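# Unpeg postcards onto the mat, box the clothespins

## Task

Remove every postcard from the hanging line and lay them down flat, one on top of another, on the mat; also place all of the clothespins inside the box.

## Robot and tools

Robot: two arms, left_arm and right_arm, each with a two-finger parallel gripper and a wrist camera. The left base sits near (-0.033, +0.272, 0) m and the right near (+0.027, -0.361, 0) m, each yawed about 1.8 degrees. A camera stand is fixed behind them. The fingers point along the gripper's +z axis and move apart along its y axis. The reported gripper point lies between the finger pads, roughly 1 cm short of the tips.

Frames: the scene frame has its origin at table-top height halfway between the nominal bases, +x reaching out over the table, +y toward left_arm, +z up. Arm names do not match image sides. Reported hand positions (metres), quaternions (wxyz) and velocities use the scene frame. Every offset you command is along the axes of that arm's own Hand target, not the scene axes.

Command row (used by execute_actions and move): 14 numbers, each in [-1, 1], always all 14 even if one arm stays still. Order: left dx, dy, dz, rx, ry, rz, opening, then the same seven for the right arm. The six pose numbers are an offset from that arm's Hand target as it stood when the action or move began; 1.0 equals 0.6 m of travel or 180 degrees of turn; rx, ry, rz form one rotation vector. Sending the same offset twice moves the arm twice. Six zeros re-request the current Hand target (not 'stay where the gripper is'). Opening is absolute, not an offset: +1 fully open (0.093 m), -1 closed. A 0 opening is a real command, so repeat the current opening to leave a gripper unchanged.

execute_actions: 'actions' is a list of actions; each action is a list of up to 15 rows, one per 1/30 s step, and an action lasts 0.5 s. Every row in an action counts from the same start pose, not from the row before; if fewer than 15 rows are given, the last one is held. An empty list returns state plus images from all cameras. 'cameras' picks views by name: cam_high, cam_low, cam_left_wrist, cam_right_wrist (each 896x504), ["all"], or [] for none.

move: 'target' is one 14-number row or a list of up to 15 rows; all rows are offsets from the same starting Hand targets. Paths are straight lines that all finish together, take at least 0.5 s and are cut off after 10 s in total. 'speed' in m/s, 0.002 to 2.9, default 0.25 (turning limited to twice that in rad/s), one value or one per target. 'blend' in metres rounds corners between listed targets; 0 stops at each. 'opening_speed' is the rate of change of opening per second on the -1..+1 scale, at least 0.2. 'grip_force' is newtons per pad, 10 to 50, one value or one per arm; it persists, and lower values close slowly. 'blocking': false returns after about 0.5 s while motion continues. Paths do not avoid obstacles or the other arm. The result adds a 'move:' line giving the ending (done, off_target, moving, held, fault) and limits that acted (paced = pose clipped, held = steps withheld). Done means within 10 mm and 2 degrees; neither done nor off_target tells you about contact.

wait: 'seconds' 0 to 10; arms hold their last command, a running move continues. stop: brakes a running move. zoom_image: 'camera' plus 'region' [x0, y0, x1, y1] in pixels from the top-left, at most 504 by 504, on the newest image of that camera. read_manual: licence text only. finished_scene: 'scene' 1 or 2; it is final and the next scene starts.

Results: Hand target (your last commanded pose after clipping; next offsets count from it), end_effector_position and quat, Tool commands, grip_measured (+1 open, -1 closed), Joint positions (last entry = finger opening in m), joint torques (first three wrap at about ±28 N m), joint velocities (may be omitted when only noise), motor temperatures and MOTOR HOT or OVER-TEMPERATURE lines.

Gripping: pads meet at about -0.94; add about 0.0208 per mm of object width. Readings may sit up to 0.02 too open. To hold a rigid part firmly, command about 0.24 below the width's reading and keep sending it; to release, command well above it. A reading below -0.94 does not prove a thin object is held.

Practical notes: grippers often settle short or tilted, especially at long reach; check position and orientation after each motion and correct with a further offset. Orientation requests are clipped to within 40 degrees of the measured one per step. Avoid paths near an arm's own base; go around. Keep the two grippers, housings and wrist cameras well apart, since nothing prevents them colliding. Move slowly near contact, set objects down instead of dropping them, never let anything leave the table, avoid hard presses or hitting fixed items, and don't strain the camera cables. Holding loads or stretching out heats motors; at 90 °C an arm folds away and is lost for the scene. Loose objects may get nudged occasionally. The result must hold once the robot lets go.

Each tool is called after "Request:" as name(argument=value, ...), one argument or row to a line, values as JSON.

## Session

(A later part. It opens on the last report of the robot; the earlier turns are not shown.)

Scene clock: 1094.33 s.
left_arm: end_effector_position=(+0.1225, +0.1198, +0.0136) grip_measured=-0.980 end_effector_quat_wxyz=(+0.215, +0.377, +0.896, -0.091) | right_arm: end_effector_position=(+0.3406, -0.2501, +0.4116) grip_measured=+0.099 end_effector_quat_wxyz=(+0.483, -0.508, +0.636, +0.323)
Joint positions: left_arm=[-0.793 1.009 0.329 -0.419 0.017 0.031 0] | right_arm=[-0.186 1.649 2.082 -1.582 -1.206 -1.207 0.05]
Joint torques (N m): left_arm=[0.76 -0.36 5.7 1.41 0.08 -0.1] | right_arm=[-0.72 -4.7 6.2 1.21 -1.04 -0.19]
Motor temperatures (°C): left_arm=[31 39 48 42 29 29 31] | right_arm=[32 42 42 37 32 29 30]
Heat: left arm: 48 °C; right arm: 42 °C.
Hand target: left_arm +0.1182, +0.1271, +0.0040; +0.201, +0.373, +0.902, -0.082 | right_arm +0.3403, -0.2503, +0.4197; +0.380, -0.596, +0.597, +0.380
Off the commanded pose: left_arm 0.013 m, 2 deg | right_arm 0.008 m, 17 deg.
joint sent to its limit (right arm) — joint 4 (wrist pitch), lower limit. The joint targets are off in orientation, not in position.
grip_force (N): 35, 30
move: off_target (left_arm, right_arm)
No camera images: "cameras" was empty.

Request:
move(
  target=[-0.0561,0.0868,0.0299,0,0,0,-1,0,0,0,0,0,0,0.1],
  speed=0.05,
  cameras=["cam_high"],
)

Request:
zoom_image(
  camera="cam_high",
  region=[350, 120, 530, 260],
)

Scene clock: 1105.17 s.
left_arm: end_effector_position=(+0.1882, +0.1264, +0.0137) grip_measured=-0.980 end_effector_quat_wxyz=(+0.228, +0.371, +0.895, -0.099) | right_arm: end_effector_position=(+0.3406, -0.2501, +0.4116) grip_measured=+0.099 end_effector_quat_wxyz=(+0.483, -0.508, +0.636, +0.323)
Joint positions: left_arm=[-0.518 1.27 0.447 -0.265 0.151 0.263 0] | right_arm=[-0.186 1.649 2.082 -1.582 -1.206 -1.207 0.05]
Joint torques (N m): left_arm=[0.99 -0.96 6.71 1.21 0.02 0.14] | right_arm=[-0.73 -4.7 6.2 1.21 -1.04 -0.19]
Heat: left arm: 47 °C; right arm: 42 °C.
Hand target: left_arm +0.1819, +0.1370, +0.0021; +0.201, +0.373, +0.902, -0.082 | right_arm +0.3403, -0.2503, +0.4197; +0.380, -0.596, +0.597, +0.380
Off the commanded pose: left_arm 0.017 m, 4 deg | right_arm 0.008 m, 17 deg.
joint sent to its limit (right arm) — joint 4 (wrist pitch), lower limit. The joint targets are off in orientation, not in position.
grip_force (N): 35, 30
move: off_target (left_arm, right_arm)
Images, in order (width x height): cam_high 896x504.

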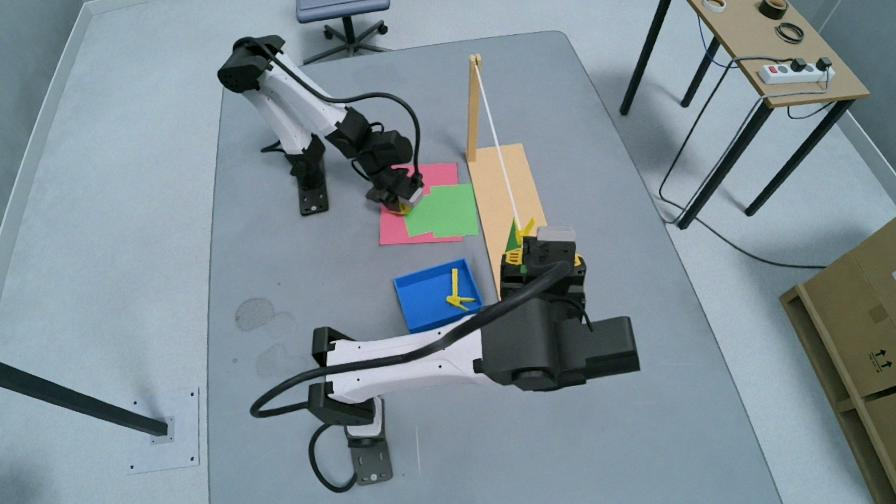

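Scaled by 2.800.

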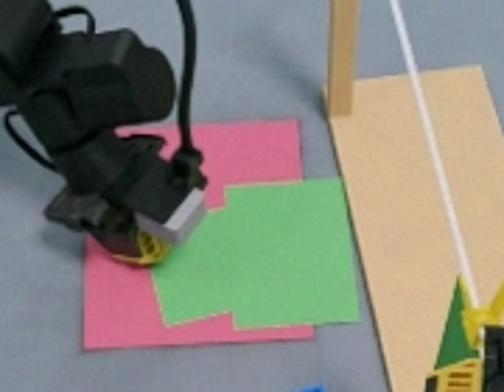

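Request:
move(
  target=[
    [-0.0423,0,-0.0906,0,0,0,-1,0,0,0,0,0,0,0.1],
    [0.0537,-0.0106,-0.2052,0,0,0,-1,0,0,0,0,0,0,0.1],
  ],
  speed=[0.12,0.25],
  blend=0.02,
  cameras=["cam_high"],
)

Request:
zoom_image(
  camera="cam_high",
  region=[350, 120, 530, 260],
)

Scene clock: 1138.90 s.
left_arm: end_effector_position=(+0.1167, +0.1914, +0.0904) grip_measured=-0.980 end_effector_quat_wxyz=(+0.189, +0.367, +0.907, -0.081) | right_arm: end_effector_position=(+0.3406, -0.2501, +0.4116) grip_measured=+0.099 end_effector_quat_wxyz=(+0.483, -0.508, +0.636, +0.323)
Joint positions: left_arm=[-0.341 0.76 0.592 -1.03 0.186 0.425 0] | right_arm=[-0.186 1.649 2.082 -1.582 -1.206 -1.207 0.05]
Joint torques (N m): left_arm=[0.98 -0.06 10.28 1.17 0.34 0.16] | right_arm=[-0.75 -4.7 6.2 1.21 -1.04 -0.19]
Heat: left arm: 48 °C; right arm: 42 °C.
Hand target: left_arm +0.1197, +0.1899, +0.0999; +0.200, +0.373, +0.902, -0.082 | right_arm +0.3403, -0.2503, +0.4197; +0.380, -0.596, +0.597, +0.380
Off the commanded pose: left_arm 0.010 m, 2 deg | right_arm 0.008 m, 17 deg.
joint sent to its limit (right arm) — joint 4 (wrist pitch), lower limit. The joint targets are off in orientation, not in position.
grip_force (N): 35, 30
move: off_target (right_arm)
Images, in order (width x height): cam_high 896x504.

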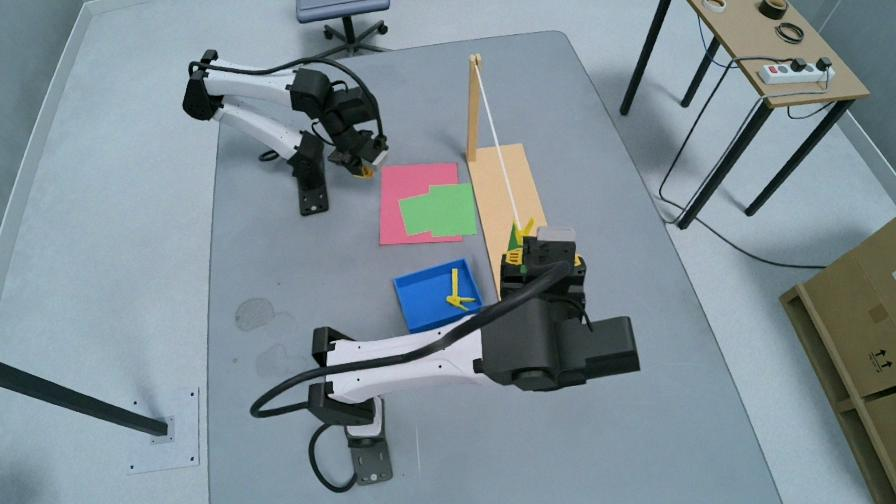

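Scaled by 2.800.

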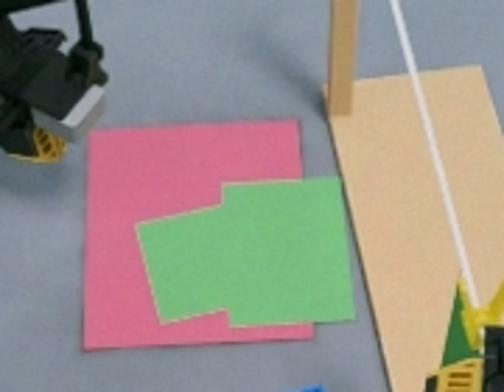

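Request:
move(
  target=[-0.2735,0.169,0.2195,0,0,0,-1,0,0,0,0,0,0,0.1],
  speed=0.25,
  cameras=["cam_left_wrist"],
)

Scene clock: 1166.43 s.
left_arm: end_effector_position=(+0.3278, +0.1231, +0.0449) grip_measured=-0.980 end_effector_quat_wxyz=(+0.188, +0.368, +0.907, -0.081) | right_arm: end_effector_position=(+0.3406, -0.2501, +0.4116) grip_measured=+0.099 end_effector_quat_wxyz=(+0.483, -0.508, +0.636, +0.323)
Joint positions: left_arm=[-0.343 1.772 1.107 -0.535 0.187 0.426 0] | right_arm=[-0.186 1.649 2.082 -1.582 -1.206 -1.207 0.05]
Joint torques (N m): left_arm=[-0.02 -6.32 9.16 1.38 0.28 -0.03] | right_arm=[-0.73 -4.7 6.2 1.21 -1.04 -0.19]
Heat: left arm: 52 °C; right arm: 42 °C.
Hand target: left_arm +0.3360, +0.1174, +0.0501; +0.200, +0.373, +0.902, -0.082 | right_arm +0.3403, -0.2503, +0.4197; +0.380, -0.596, +0.597, +0.380
Off the commanded pose: left_arm 0.011 m, 2 deg | right_arm 0.008 m, 17 deg.
joint sent to its limit (right arm) — joint 4 (wrist pitch), lower limit. The joint targets are off in orientation, not in position.
grip_force (N): 35, 30
move: off_target (left_arm, right_arm)
Images, in order (width x height): cam_left_wrist 896x504.

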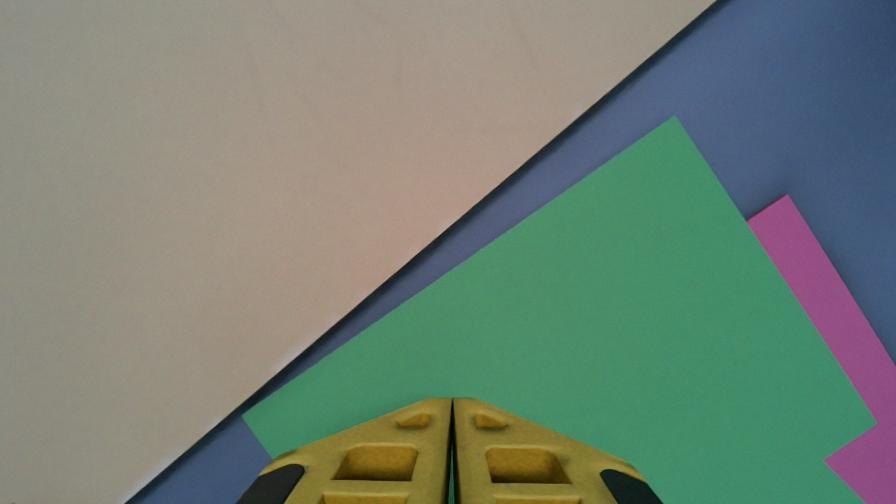

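Request:
move(
  target=[
    [0.031,0,0.0664,0,0,0,-1,0,0,0,0,0,0,0.1],
    [0.1103,-0.0633,0.0295,0,0,0,-1,0,0,0,0,0,0,0.1],
  ],
  speed=[0.05,0.05],
  cameras=["cam_high","cam_left_wrist"],
)

Request:
zoom_image(
  camera="cam_high",
  region=[350, 120, 530, 260],
)

Scene clock: 1183.17 s.
left_arm: end_effector_position=(+0.2873, +0.1223, +0.0146) grip_measured=-0.980 end_effector_quat_wxyz=(+0.227, +0.378, +0.894, -0.085) | right_arm: end_effector_position=(+0.3406, -0.2501, +0.4116) grip_measured=+0.099 end_effector_quat_wxyz=(+0.483, -0.508, +0.636, +0.323)
Joint positions: left_arm=[-0.379 1.655 0.793 -0.255 0.189 0.409 0] | right_arm=[-0.186 1.649 2.082 -1.582 -1.206 -1.207 0.05]
Joint torques (N m): left_arm=[-0.38 -6.5 4.68 1.12 0.13 -0.18] | right_arm=[-0.73 -4.7 6.22 1.21 -1.04 -0.19]
Heat: left arm: 51 °C; right arm: 42 °C.
Hand target: left_arm +0.2721, +0.1276, +0.0060; +0.200, +0.373, +0.902, -0.082 | right_arm +0.3403, -0.2503, +0.4197; +0.380, -0.596, +0.597, +0.380
Off the commanded pose: left_arm 0.018 m, 3 deg | right_arm 0.008 m, 17 deg.
joint sent to its limit (right arm) — joint 4 (wrist pitch), lower limit. The joint targets are off in orientation, not in position.
grip_force (N): 35, 30
move: off_target (left_arm, right_arm)
Images, in order (width x height): cam_high 896x504, cam_left_wrist 896x504.

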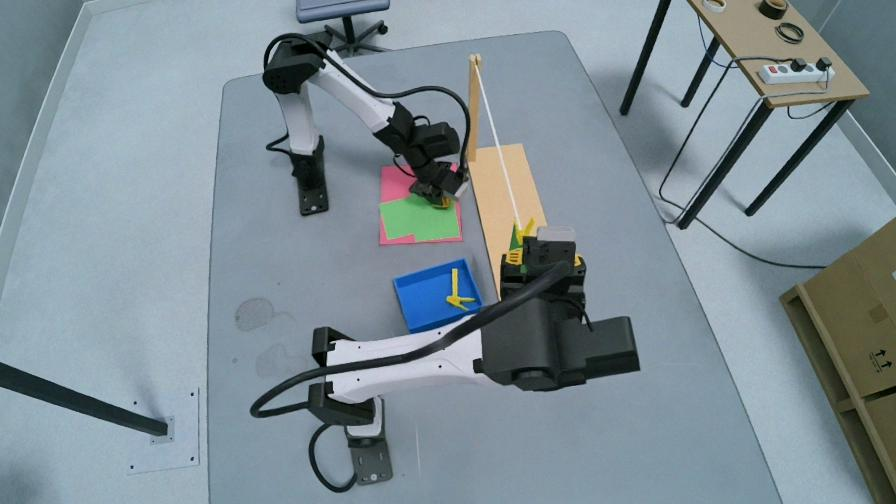

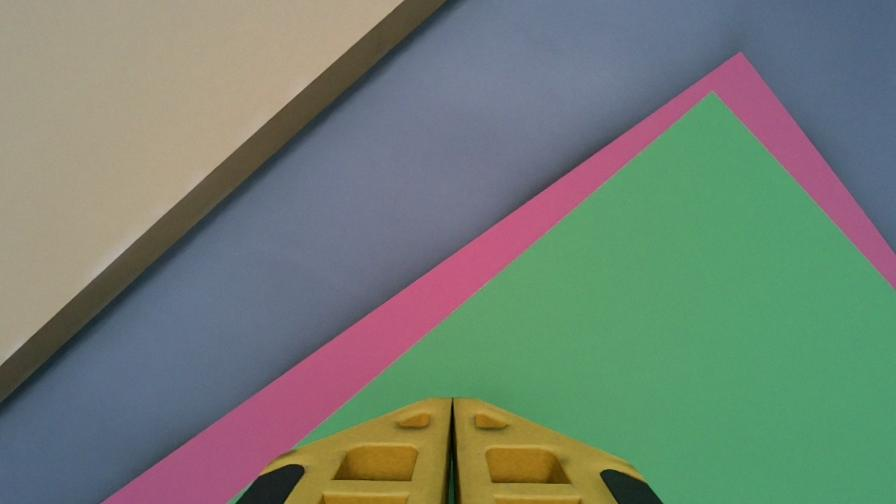

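Scaled by 2.800.

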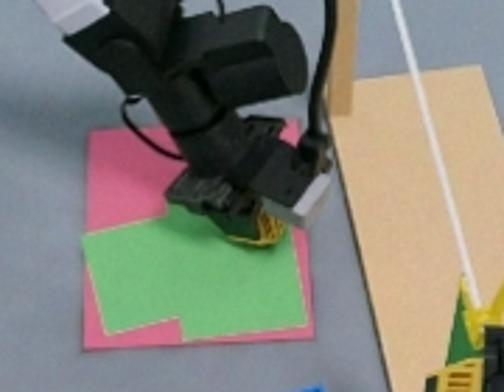

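Request:
move(
  target=[
    [-0.0352,0,-0.0755,0,0,0,-1,0,0,0,0,0,0,0.1],
    [0.1118,-0.134,-0.1238,0,0,0,-1,0,0,0,0,0,0,0.1],
  ],
  speed=[0.12,0.2],
  blend=0.02,
  cameras=["cam_high","cam_left_wrist"],
)

Request:
zoom_image(
  camera="cam_high",
  region=[350, 120, 530, 260],
)

Scene clock: 1213.60 s.
left_arm: end_effector_position=(+0.1527, +0.1335, +0.0466) grip_measured=-0.980 end_effector_quat_wxyz=(+0.203, +0.378, +0.899, -0.086) | right_arm: end_effector_position=(+0.3406, -0.2501, +0.4116) grip_measured=+0.099 end_effector_quat_wxyz=(+0.483, -0.508, +0.636, +0.323)
Joint positions: left_arm=[-0.601 1.053 0.502 -0.584 0.097 0.206 0] | right_arm=[-0.186 1.649 2.082 -1.582 -1.206 -1.207 0.05]
Joint torques (N m): left_arm=[0.02 -2.65 6.8 1.38 0.09 -0.19] | right_arm=[-0.73 -4.7 6.2 1.21 -1.04 -0.19]
Heat: left arm: 48 °C; right arm: 41 °C.
Hand target: left_arm +0.1501, +0.1358, +0.0449; +0.200, +0.373, +0.902, -0.082 | right_arm +0.3403, -0.2503, +0.4197; +0.380, -0.596, +0.597, +0.380
Off the commanded pose: left_arm 0.004 m, 1 deg | right_arm 0.008 m, 17 deg.
joint sent to its limit (right arm) — joint 4 (wrist pitch), lower limit. The joint targets are off in orientation, not in position.
grip_force (N): 35, 30
move: off_target (right_arm)
Images, in order (width x height): cam_high 896x504, cam_left_wrist 896x504.

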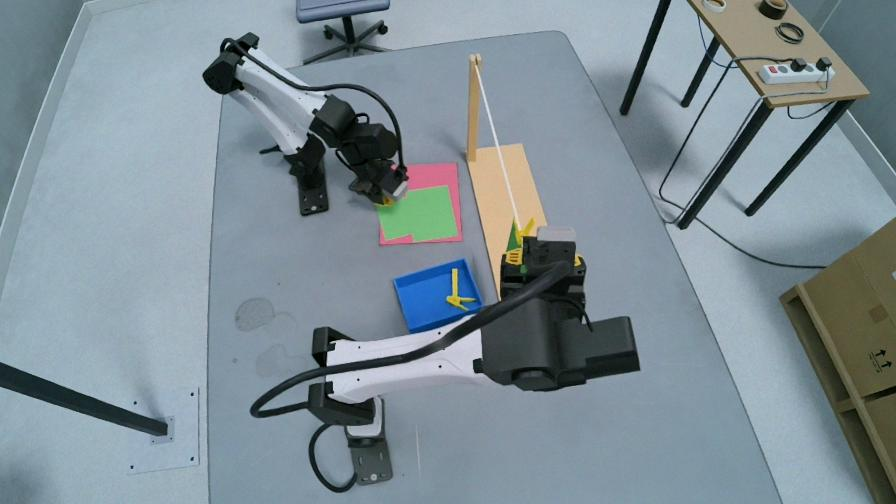

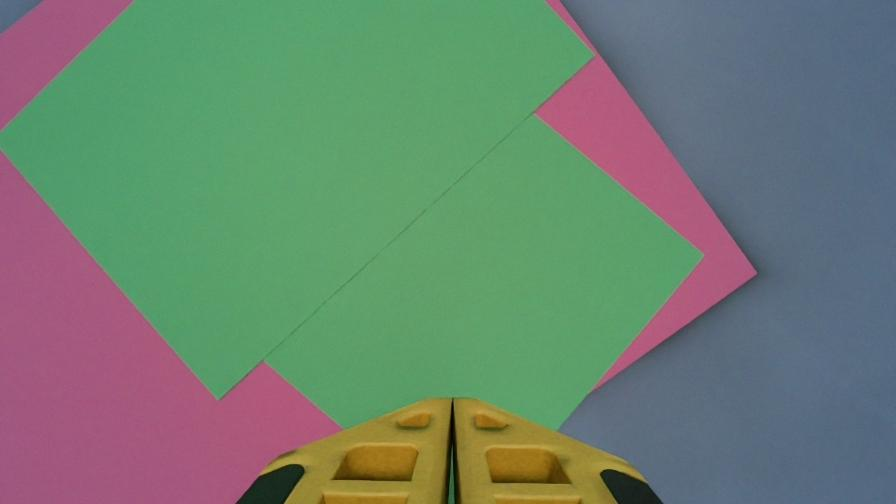

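Scaled by 2.800.

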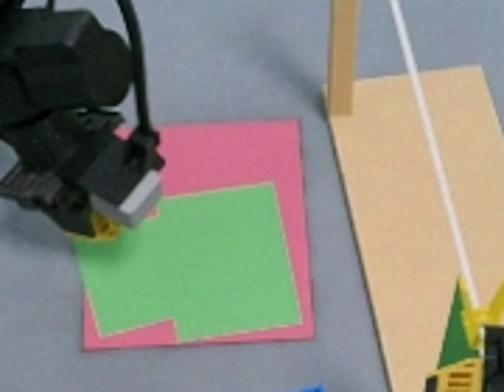

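Request:
move(
  target=[
    [0.0288,0,0.0618,0,0,0,-1,0,0,0,0,0,0,0.1],
    [0.0373,0.0472,0.0578,0,0,0,-1,0,0,0,0,0,0,0.1],
  ],
  speed=[0.05,0.04],
  cameras=["cam_left_wrist"],
)

Request:
move(
  target=[
    [-0.0352,0,-0.0755,0,0,0,-1,0,0,0,0,0,0,0.1],
    [0.02,-0.06,-0.16,0,0,0,-1,0,0,0,0,0,0,0.1],
  ],
  speed=[0.12,0.2],
  blend=0.02,
  cameras=["cam_high"],
)

Request:
zoom_image(
  camera="cam_high",
  region=[350, 120, 530, 260],
)

Scene clock: 1244.50 s.
left_arm: end_effector_position=(+0.1740, +0.1502, +0.0141) grip_measured=-0.980 end_effector_quat_wxyz=(+0.228, +0.371, +0.895, -0.096) | right_arm: end_effector_position=(+0.3406, -0.2501, +0.4116) grip_measured=+0.099 end_effector_quat_wxyz=(+0.483, -0.508, +0.636, +0.323)
Joint positions: left_arm=[-0.437 1.15 0.385 -0.338 0.181 0.337 0] | right_arm=[-0.186 1.649 2.082 -1.582 -1.206 -1.207 0.05]
Joint torques (N m): left_arm=[1.05 -0.42 6.78 1.14 0.08 0.17] | right_arm=[-0.72 -4.7 6.2 1.21 -1.04 -0.19]
Heat: left arm: 48 °C; right arm: 41 °C.
Hand target: left_arm +0.1662, +0.1597, +0.0041; +0.201, +0.373, +0.902, -0.082 | right_arm +0.3403, -0.2503, +0.4197; +0.380, -0.596, +0.597, +0.380
Off the commanded pose: left_arm 0.016 m, 4 deg | right_arm 0.008 m, 17 deg.
joint sent to its limit (right arm) — joint 4 (wrist pitch), lower limit. The joint targets are off in orientation, not in position.
grip_force (N): 35, 30
move: off_target (left_arm, right_arm)
Images, in order (width x height): cam_left_wrist 896x504.

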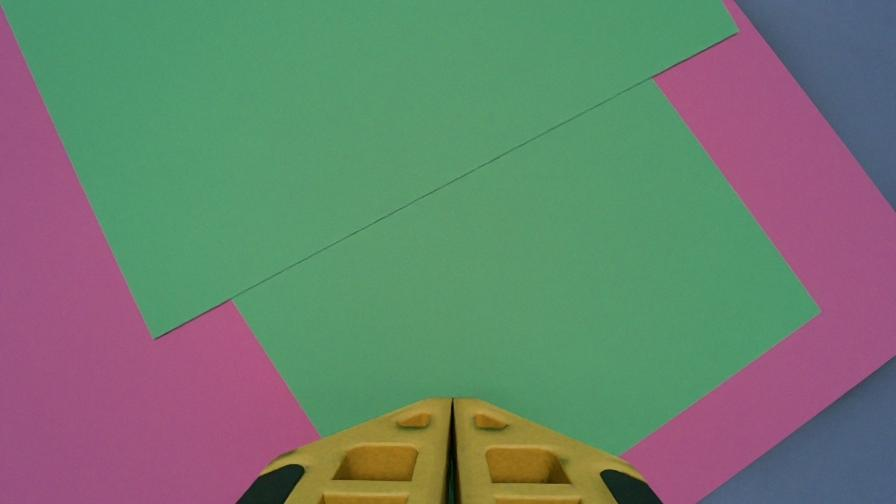

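Scene clock: 1246.17 s.
left_arm: end_effector_position=(+0.1011, +0.1715, +0.0771) grip_measured=-0.980 end_effector_quat_wxyz=(+0.191, +0.378, +0.902, -0.084) | right_arm: end_effector_position=(+0.3406, -0.2501, +0.4116) grip_measured=+0.099 end_effector_quat_wxyz=(+0.483, -0.508, +0.636, +0.323)
Joint positions: left_arm=[-0.559 0.71 0.523 -0.979 0.115 0.244 0] | right_arm=[-0.186 1.649 2.082 -1.582 -1.206 -1.207 0.05]
Joint torques (N m): left_arm=[-0.17 -0.09 9.98 1.32 0.11 -0.22] | right_arm=[-0.73 -4.7 6.2 1.21 -1.04 -0.19]
Heat: left arm: 48 °C; right arm: 41 °C.
Hand target: left_arm +0.1042, +0.1705, +0.0860; +0.201, +0.373, +0.902, -0.082 | right_arm +0.3403, -0.2503, +0.4197; +0.380, -0.596, +0.597, +0.380
Off the commanded pose: left_arm 0.009 m, 1 deg | right_arm 0.008 m, 17 deg.
joint sent to its limit (right arm) — joint 4 (wrist pitch), lower limit. The joint targets are off in orientation, not in position.
grip_force (N): 35, 30
move: off_target (right_arm)
Images, in order (width x height): cam_high 896x504.

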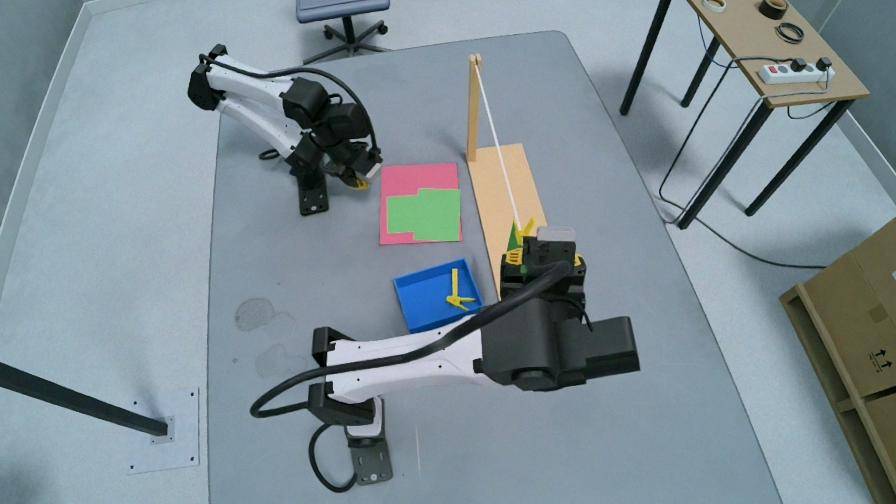

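Scaled by 2.800.

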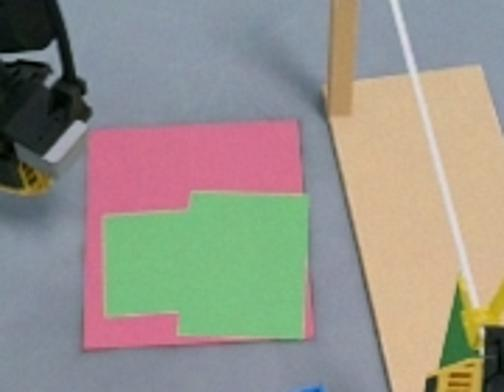

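Request:
move(
  target=[-0.2578,0.1559,0.1865,0,0,0,-1,0,0,0,0,0,0,0.1],
  speed=0.25,
  cameras=["cam_left_wrist"],
)

Scene clock: 1257.17 s.
left_arm: end_effector_position=(+0.2935, +0.1083, +0.0445) grip_measured=-0.980 end_effector_quat_wxyz=(+0.187, +0.367, +0.908, -0.079) | right_arm: end_effector_position=(+0.3406, -0.2501, +0.4116) grip_measured=+0.099 end_effector_quat_wxyz=(+0.483, -0.508, +0.636, +0.323)
Joint positions: left_arm=[-0.426 1.675 0.991 -0.506 0.152 0.344 0] | right_arm=[-0.186 1.649 2.082 -1.582 -1.206 -1.207 0.05]
Joint torques (N m): left_arm=[0.44 -5.78 9.52 1.43 0.31 0.11] | right_arm=[-0.72 -4.7 6.2 1.21 -1.04 -0.19]
Heat: left arm: 48 °C; right arm: 41 °C.
Hand target: left_arm +0.3031, +0.1045, +0.0501; +0.200, +0.373, +0.902, -0.082 | right_arm +0.3403, -0.2503, +0.4197; +0.380, -0.596, +0.597, +0.380
Off the commanded pose: left_arm 0.012 m, 2 deg | right_arm 0.008 m, 17 deg.
joint sent to its limit (right arm) — joint 4 (wrist pitch), lower limit. The joint targets are off in orientation, not in position.
grip_force (N): 35, 30
move: off_target (left_arm, right_arm)
Images, in order (width x height): cam_left_wrist 896x504.

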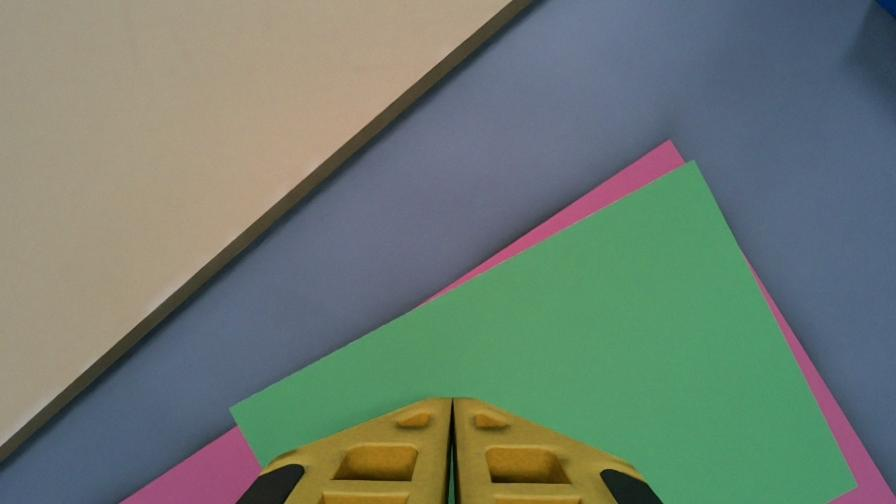

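Request:
move(
  target=[
    [0.031,0,0.0664,0,0,0,-1,0,0,0,0,0,0,0.1],
    [0.078,-0.026,0.0445,0,0,0,-1,0,0,0,0,0,0,0.1],
  ],
  speed=[0.05,0.04],
  cameras=["cam_left_wrist"],
)

Scene clock: 1271.47 s.
left_arm: end_effector_position=(+0.2859, +0.1104, +0.0146) grip_measured=-0.980 end_effector_quat_wxyz=(+0.227, +0.367, +0.898, -0.083) | right_arm: end_effector_position=(+0.3406, -0.2501, +0.4116) grip_measured=+0.099 end_effector_quat_wxyz=(+0.483, -0.508, +0.636, +0.323)
Joint positions: left_arm=[-0.426 1.663 0.801 -0.246 0.158 0.344 0] | right_arm=[-0.186 1.649 2.082 -1.582 -1.206 -1.207 0.05]
Joint torques (N m): left_arm=[0.02 -6.69 4.89 1.16 0.23 0.05] | right_arm=[-0.72 -4.7 6.22 1.21 -1.04 -0.19]
Heat: left arm: 50 °C; right arm: 41 °C.
Hand target: left_arm +0.2700, +0.1154, +0.0061; +0.200, +0.373, +0.902, -0.082 | right_arm +0.3403, -0.2503, +0.4197; +0.380, -0.596, +0.597, +0.380
Off the commanded pose: left_arm 0.019 m, 3 deg | right_arm 0.008 m, 17 deg.
joint sent to its limit (right arm) — joint 4 (wrist pitch), lower limit. The joint targets are off in orientation, not in position.
grip_force (N): 35, 30
move: off_target (left_arm, right_arm)
Images, in order (width x height): cam_left_wrist 896x504.

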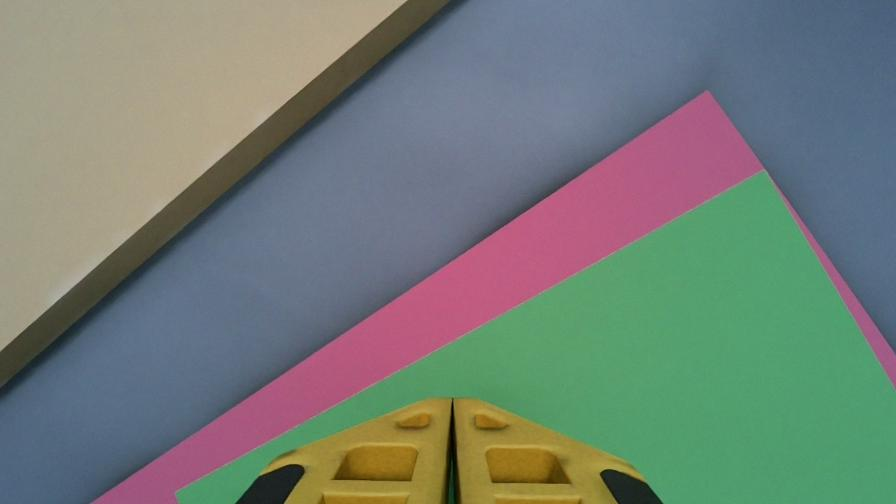

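Request:
move(
  target=[0.013,0.0205,-0.006,0,0,0,-1,0,0,0,0,0,0,0.1],
  speed=0.04,
  cameras=["cam_left_wrist"],
)

Scene clock: 1283.77 s.
left_arm: end_effector_position=(+0.2868, +0.1200, +0.0146) grip_measured=-0.980 end_effector_quat_wxyz=(+0.228, +0.369, +0.896, -0.088) | right_arm: end_effector_position=(+0.3406, -0.2501, +0.4116) grip_measured=+0.099 end_effector_quat_wxyz=(+0.483, -0.508, +0.636, +0.323)
Joint positions: left_arm=[-0.386 1.655 0.79 -0.247 0.189 0.384 0] | right_arm=[-0.186 1.649 2.082 -1.582 -1.206 -1.207 0.05]
Joint torques (N m): left_arm=[0.94 -6.49 4.94 1.03 0.17 0.15] | right_arm=[-0.75 -4.68 6.2 1.21 -1.04 -0.19]
Heat: left arm: 49 °C; right arm: 41 °C.
Hand target: left_arm +0.2726, +0.1302, +0.0060; +0.200, +0.373, +0.902, -0.082 | right_arm +0.3403, -0.2503, +0.4197; +0.380, -0.596, +0.597, +0.380
Off the commanded pose: left_arm 0.019 m, 3 deg | right_arm 0.008 m, 17 deg.
joint sent to its limit (right arm) — joint 4 (wrist pitch), lower limit. The joint targets are off in orientation, not in position.
grip_force (N): 35, 30
move: off_target (left_arm, right_arm)
Images, in order (width x height): cam_left_wrist 896x504.

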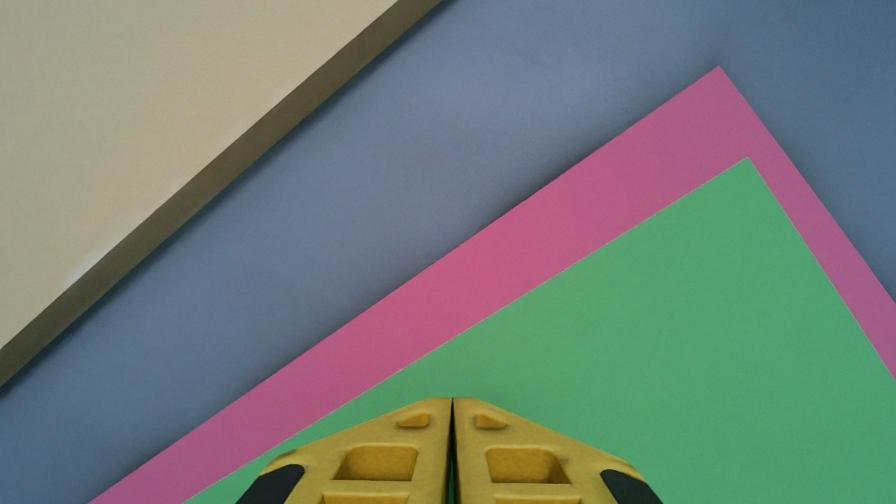

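Request:
move(
  target=[
    [-0.0803,0,-0.1721,0,0,0,-1,0,0,0,0,0,0,0.1],
    [-0.3772,-0.1606,-0.131,0.0989,-0.3571,0.063,0,0,0,0,0,0,0,0.1],
  ],
  speed=[0.15,0.2],
  cameras=["cam_high","cam_left_wrist","cam_low"],
)

Request:
zoom_image(
  camera="cam_high",
  region=[350, 120, 530, 260],
)

Scene clock: 1322.73 s.
left_arm: end_effector_position=(+0.3234, -0.0548, +0.1684) grip_measured=-0.002 end_effector_quat_wxyz=(+0.592, +0.381, +0.604, -0.374) | right_arm: end_effector_position=(+0.3406, -0.2501, +0.4116) grip_measured=+0.099 end_effector_quat_wxyz=(+0.483, -0.508, +0.636, +0.323)
Joint positions: left_arm=[-0.583 1.867 0.757 1.089 0.575 0.011 0.045] | right_arm=[-0.186 1.649 2.082 -1.582 -1.206 -1.207 0.05]
Joint torques (N m): left_arm=[-0.12 -6.48 8.43 2.45 0.22 -0.13] | right_arm=[-0.72 -4.68 6.22 1.21 -1.04 -0.19]
Heat: left arm: 47 °C; right arm: 41 °C.
Hand target: left_arm +0.3260, -0.0596, +0.1730; +0.597, +0.380, +0.596, -0.379 | right_arm +0.3403, -0.2503, +0.4197; +0.380, -0.596, +0.597, +0.380
Off the commanded pose: left_arm 0.007 m, 1 deg | right_arm 0.008 m, 17 deg.
joint sent to its limit (right arm) — joint 4 (wrist pitch), lower limit. The joint targets are off in orientation, not in position.
grip_force (N): 35, 30
move: off_target (right_arm)
Images, in order (width x height): cam_high 896x504, cam_low 896x504, cam_left_wrist 896x504.

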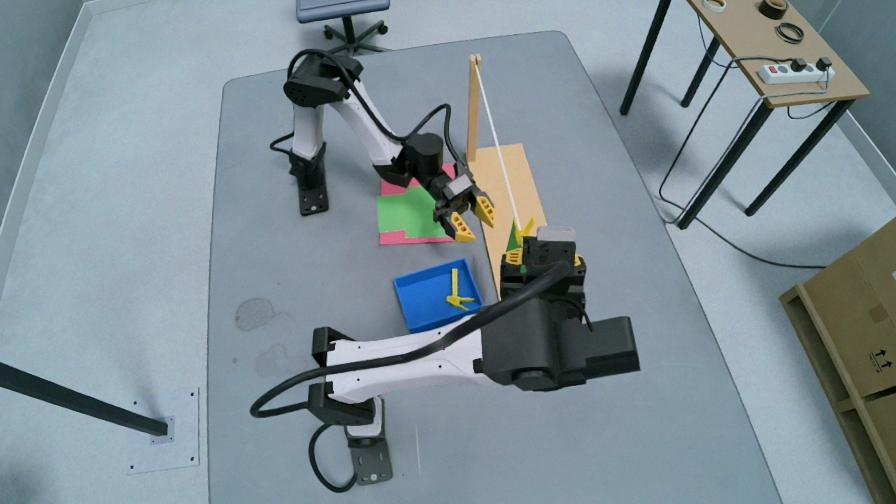

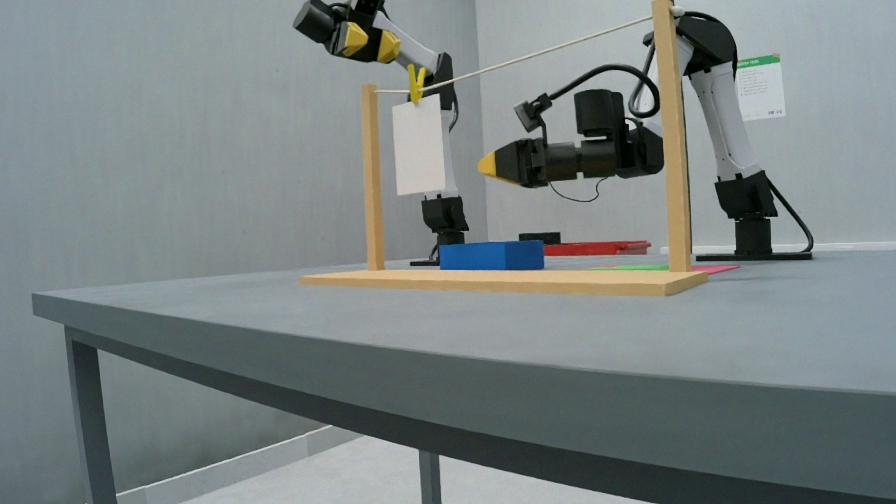

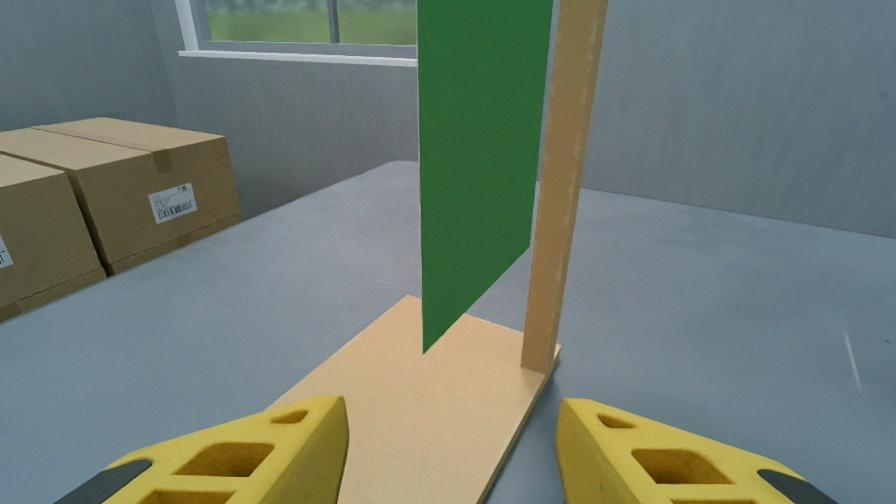

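Scaled by 2.800.

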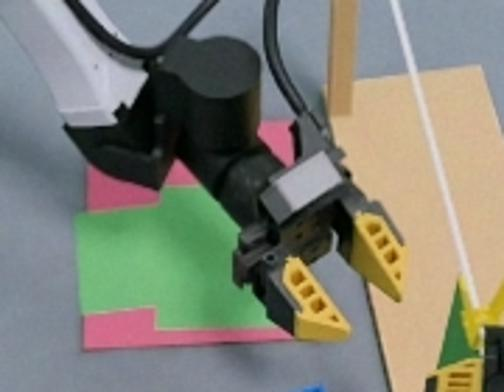

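Request:
move(
  target=[-0.0075,0.0082,0.0928,0,0,0,0,0,0,0,0,0,0,0.1],
  speed=0.12,
  cameras=["cam_left_wrist"],
)

Scene clock: 1346.40 s.
left_arm: end_effector_position=(+0.3486, -0.1048, +0.1760) grip_measured=-0.002 end_effector_quat_wxyz=(+0.595, +0.386, +0.594, -0.380) | right_arm: end_effector_position=(+0.3406, -0.2501, +0.4116) grip_measured=+0.099 end_effector_quat_wxyz=(+0.483, -0.508, +0.636, +0.323)
Joint positions: left_arm=[-0.653 2 0.985 1.011 0.524 0.011 0.045] | right_arm=[-0.186 1.649 2.082 -1.582 -1.206 -1.207 0.05]
Joint torques (N m): left_arm=[0.51 -7.65 9.09 2.28 0.03 -0.14] | right_arm=[-0.73 -4.7 6.2 1.21 -1.04 -0.19]
Motor temperatures (°C): left_arm=[31 41 49 47 29 29 31] | right_arm=[32 41 41 34 33 29 30]
Heat: left arm: 49 °C; right arm: 41 °C.
Hand target: left_arm +0.3542, -0.1078, +0.1773; +0.597, +0.380, +0.597, -0.379 | right_arm +0.3403, -0.2503, +0.4197; +0.380, -0.596, +0.597, +0.380
Off the commanded pose: left_arm 0.006 m, 1 deg | right_arm 0.008 m, 17 deg.
joint sent to its limit (right arm) — joint 4 (wrist pitch), lower limit. The joint targets are off in orientation, not in position.
grip_force (N): 35, 30
move: off_target (right_arm)
Images, in order (width x height): cam_left_wrist 896x504.

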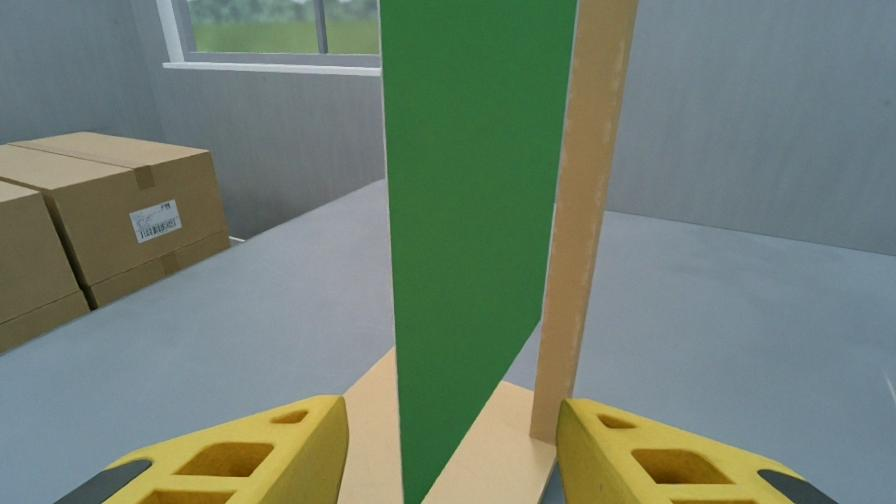

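Request:
move(
  target=[0,0.015,0.0505,0,0,0,0,0,0,0,0,0,0,0.1],
  speed=0.08,
  cameras=["cam_left_wrist"],
)

Scene clock: 1369.57 s.
left_arm: end_effector_position=(+0.3710, -0.1271, +0.1764) grip_measured=-0.002 end_effector_quat_wxyz=(+0.595, +0.385, +0.595, -0.379) | right_arm: end_effector_position=(+0.3406, -0.2501, +0.4116) grip_measured=+0.099 end_effector_quat_wxyz=(+0.483, -0.508, +0.636, +0.323)
Joint positions: left_arm=[-0.666 2.088 1.133 0.951 0.507 0.011 0.045] | right_arm=[-0.186 1.649 2.082 -1.582 -1.206 -1.207 0.05]
Joint torques (N m): left_arm=[-0.06 -8.75 9.5 2.33 -0.04 -0.21] | right_arm=[-0.73 -4.7 6.2 1.21 -1.04 -0.19]
Heat: left arm: 50 °C; right arm: 41 °C.
Hand target: left_arm +0.3752, -0.1315, +0.1775; +0.597, +0.380, +0.596, -0.379 | right_arm +0.3403, -0.2503, +0.4197; +0.380, -0.596, +0.597, +0.380
Off the commanded pose: left_arm 0.006 m, 1 deg | right_arm 0.008 m, 17 deg.
joint sent to its limit (right arm) — joint 4 (wrist pitch), lower limit. The joint targets are off in orientation, not in position.
grip_force (N): 35, 30
move: off_target (right_arm)
Images, in order (width x height): cam_left_wrist 896x504.

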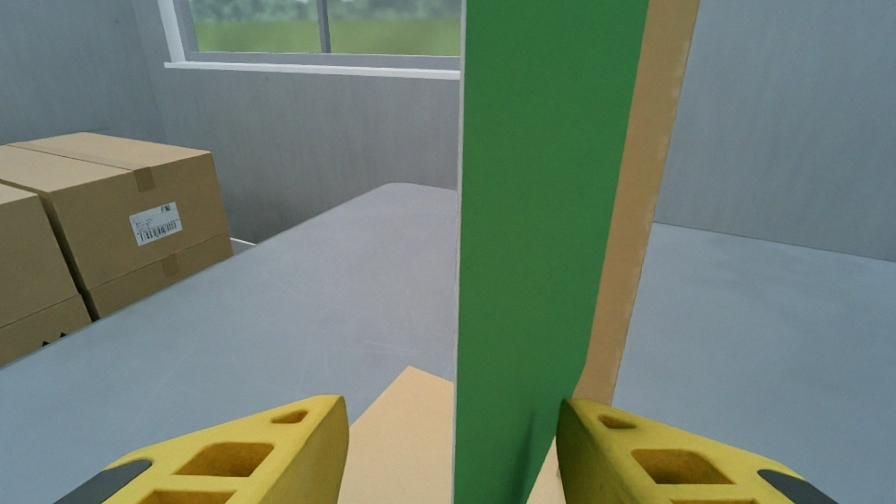

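Request:
move(
  target=[0,-0.009,0,0,0,0,0,0,0,0,0,0,0,0.1],
  speed=0.05,
  cameras=["cam_left_wrist","cam_low"],
)

Scene clock: 1379.10 s.
left_arm: end_effector_position=(+0.3680, -0.1310, +0.1763) grip_measured=-0.002 end_effector_quat_wxyz=(+0.595, +0.386, +0.595, -0.379) | right_arm: end_effector_position=(+0.3406, -0.2501, +0.4116) grip_measured=+0.099 end_effector_quat_wxyz=(+0.483, -0.508, +0.636, +0.323)
Joint positions: left_arm=[-0.678 2.088 1.133 0.951 0.496 0.011 0.045] | right_arm=[-0.186 1.649 2.082 -1.582 -1.206 -1.207 0.05]
Joint torques (N m): left_arm=[0.16 -9.24 8.32 2.33 0.01 -0.13] | right_arm=[-0.73 -4.7 6.2 1.21 -1.04 -0.19]
Heat: left arm: 51 °C; right arm: 41 °C.
Hand target: left_arm +0.3702, -0.1338, +0.1775; +0.597, +0.380, +0.596, -0.379 | right_arm +0.3403, -0.2503, +0.4197; +0.380, -0.596, +0.597, +0.380
Off the commanded pose: left_arm 0.004 m, 1 deg | right_arm 0.008 m, 17 deg.
joint sent to its limit (right arm) — joint 4 (wrist pitch), lower limit. The joint targets are off in orientation, not in position.
grip_force (N): 35, 30
move: off_target (right_arm)
Images, in order (width x height): cam_low 896x504, cam_left_wrist 896x504.

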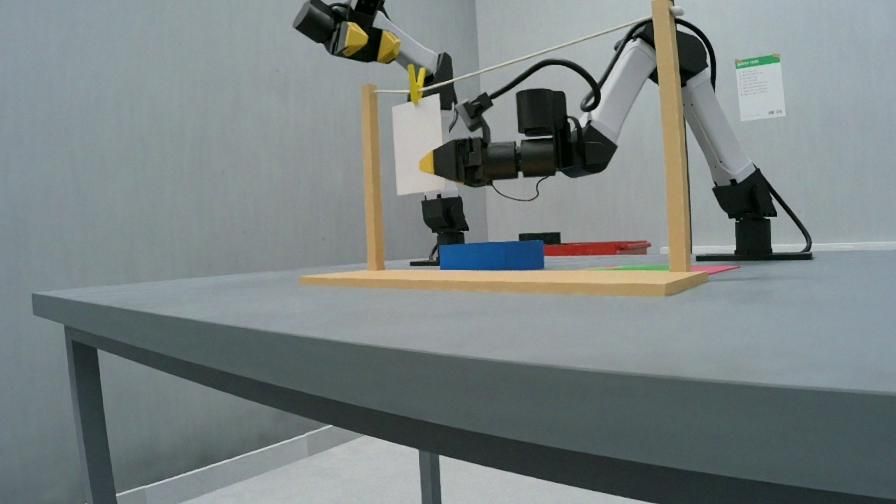

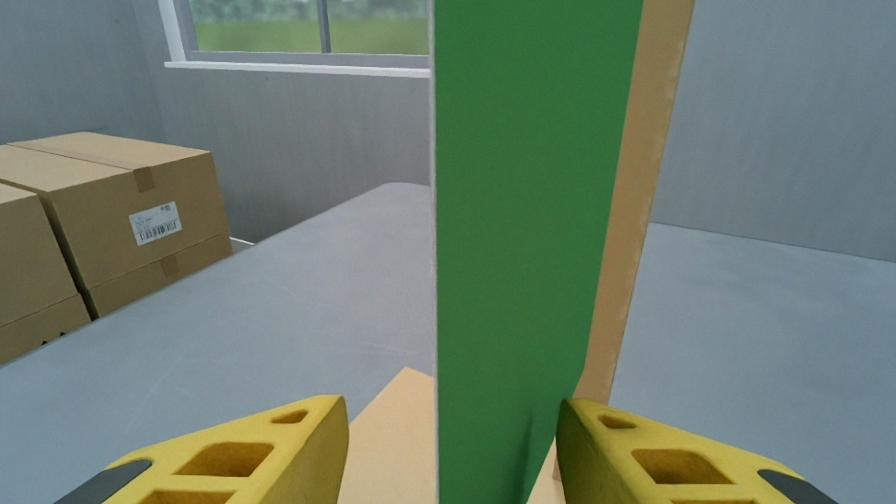

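Request:
move(
  target=[0,-0.006,0,0,0,0,0,0,0,0,0,0,0,0.1],
  speed=0.05,
  cameras=["cam_left_wrist","cam_right_wrist"],
)

Scene clock: 1401.43 s.
left_arm: end_effector_position=(+0.3661, -0.1335, +0.1763) grip_measured=-0.002 end_effector_quat_wxyz=(+0.595, +0.386, +0.595, -0.379) | right_arm: end_effector_position=(+0.3406, -0.2501, +0.4116) grip_measured=+0.099 end_effector_quat_wxyz=(+0.483, -0.508, +0.636, +0.323)
Joint positions: left_arm=[-0.685 2.088 1.133 0.951 0.489 0.011 0.045] | right_arm=[-0.186 1.649 2.082 -1.582 -1.206 -1.207 0.05]
Joint torques (N m): left_arm=[0.01 -9.81 7.72 2.42 0.11 -0.15] | right_arm=[-0.73 -4.68 6.2 1.21 -1.04 -0.19]
Motor temperatures (°C): left_arm=[31 48 52 49 29 29 31] | right_arm=[32 41 41 34 33 29 30]
Heat: left arm: 52 °C; right arm: 41 °C.
Hand target: left_arm +0.3670, -0.1354, +0.1775; +0.597, +0.380, +0.596, -0.379 | right_arm +0.3403, -0.2503, +0.4197; +0.380, -0.596, +0.597, +0.380
Off the commanded pose: left_arm 0.002 m, 1 deg | right_arm 0.008 m, 17 deg.
joint sent to its limit (right arm) — joint 4 (wrist pitch), lower limit. The joint targets are off in orientation, not in position.
grip_force (N): 35, 30
move: off_target (right_arm)
Images, in order (width x height): cam_left_wrist 896x504, cam_right_wrist 896x504.

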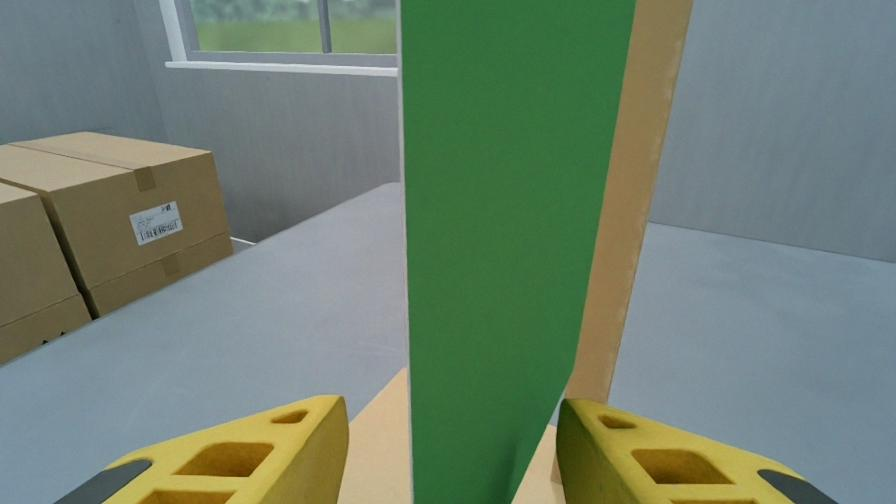

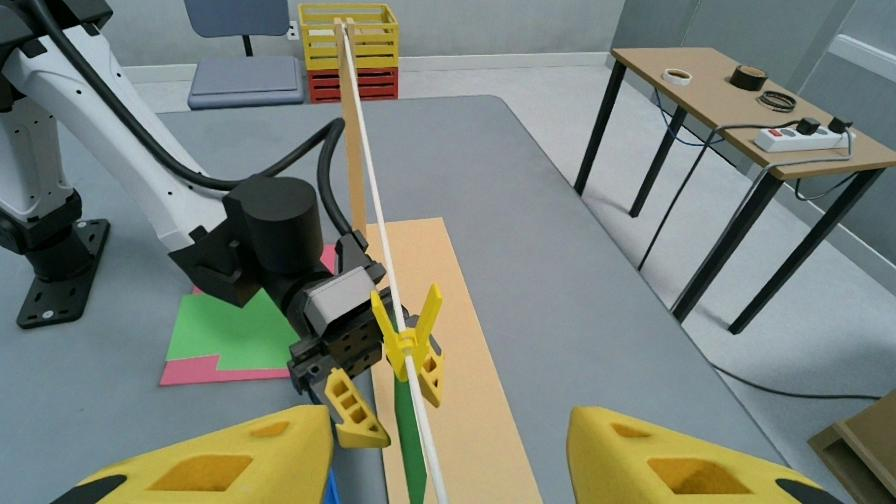

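Request:
move(
  target=[0,0,0,0,0,0,0,-0.0465,-0.0228,0.1535,0.0479,0.0042,-0.0003,0.2],
  speed=0.12,
  cameras=["cam_low","cam_right_wrist"],
)

Scene clock: 1448.47 s.
left_arm: end_effector_position=(+0.3662, -0.1335, +0.1763) grip_measured=-0.002 end_effector_quat_wxyz=(+0.595, +0.386, +0.595, -0.379) | right_arm: end_effector_position=(+0.3515, -0.1558, +0.4013) grip_measured=+0.199 end_effector_quat_wxyz=(+0.411, -0.564, +0.631, +0.338)
Joint positions: left_arm=[-0.685 2.088 1.133 0.951 0.488 0.011 0.045] | right_arm=[0.148 1.767 2.229 -1.432 -1.018 -0.934 0.055]
Joint torques (N m): left_arm=[0.13 -9.61 7.54 2.4 0 -0.16] | right_arm=[-0.06 -5.7 6.38 1.76 -0.58 -0.01]
Heat: left arm: 51 °C; right arm: 40 °C.
Hand target: left_arm +0.3670, -0.1353, +0.1775; +0.597, +0.380, +0.596, -0.379 | right_arm +0.3540, -0.1549, +0.4060; +0.420, -0.569, +0.626, +0.330
Off the commanded pose: left_arm 0.002 m, 1 deg | right_arm 0.005 m, 2 deg.
grip_force (N): 35, 30
move: done
Images, in order (width x height): cam_low 896x504, cam_right_wrist 896x504.

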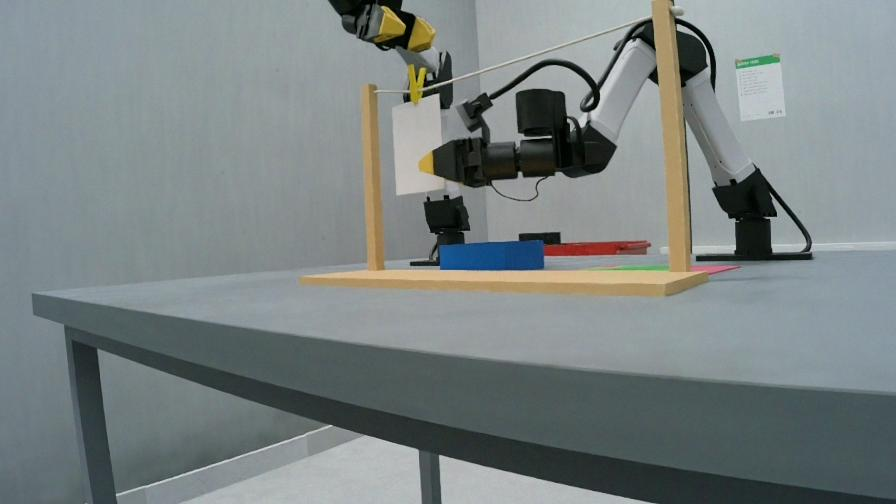

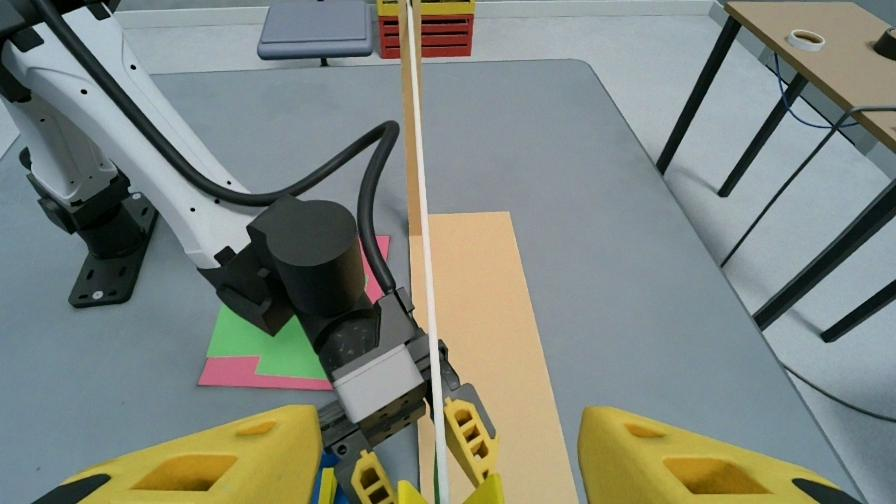

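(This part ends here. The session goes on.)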